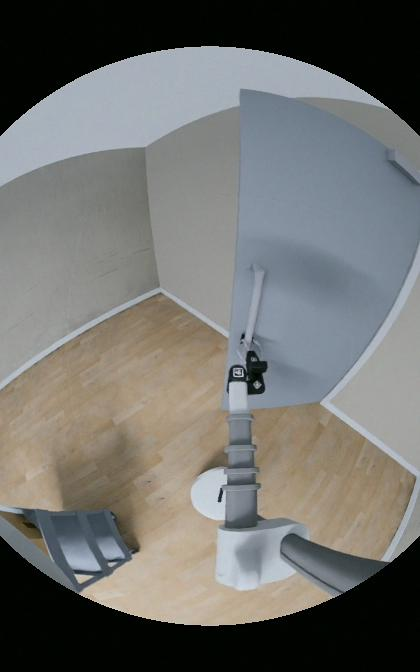

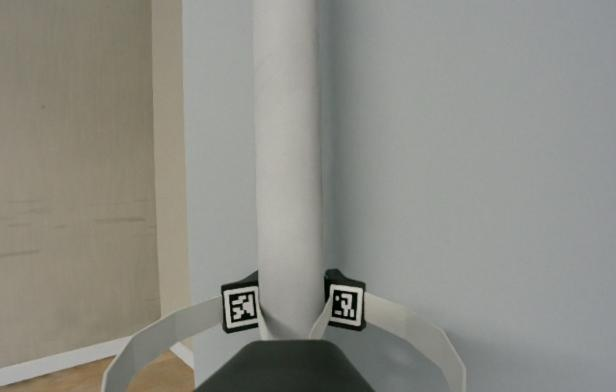

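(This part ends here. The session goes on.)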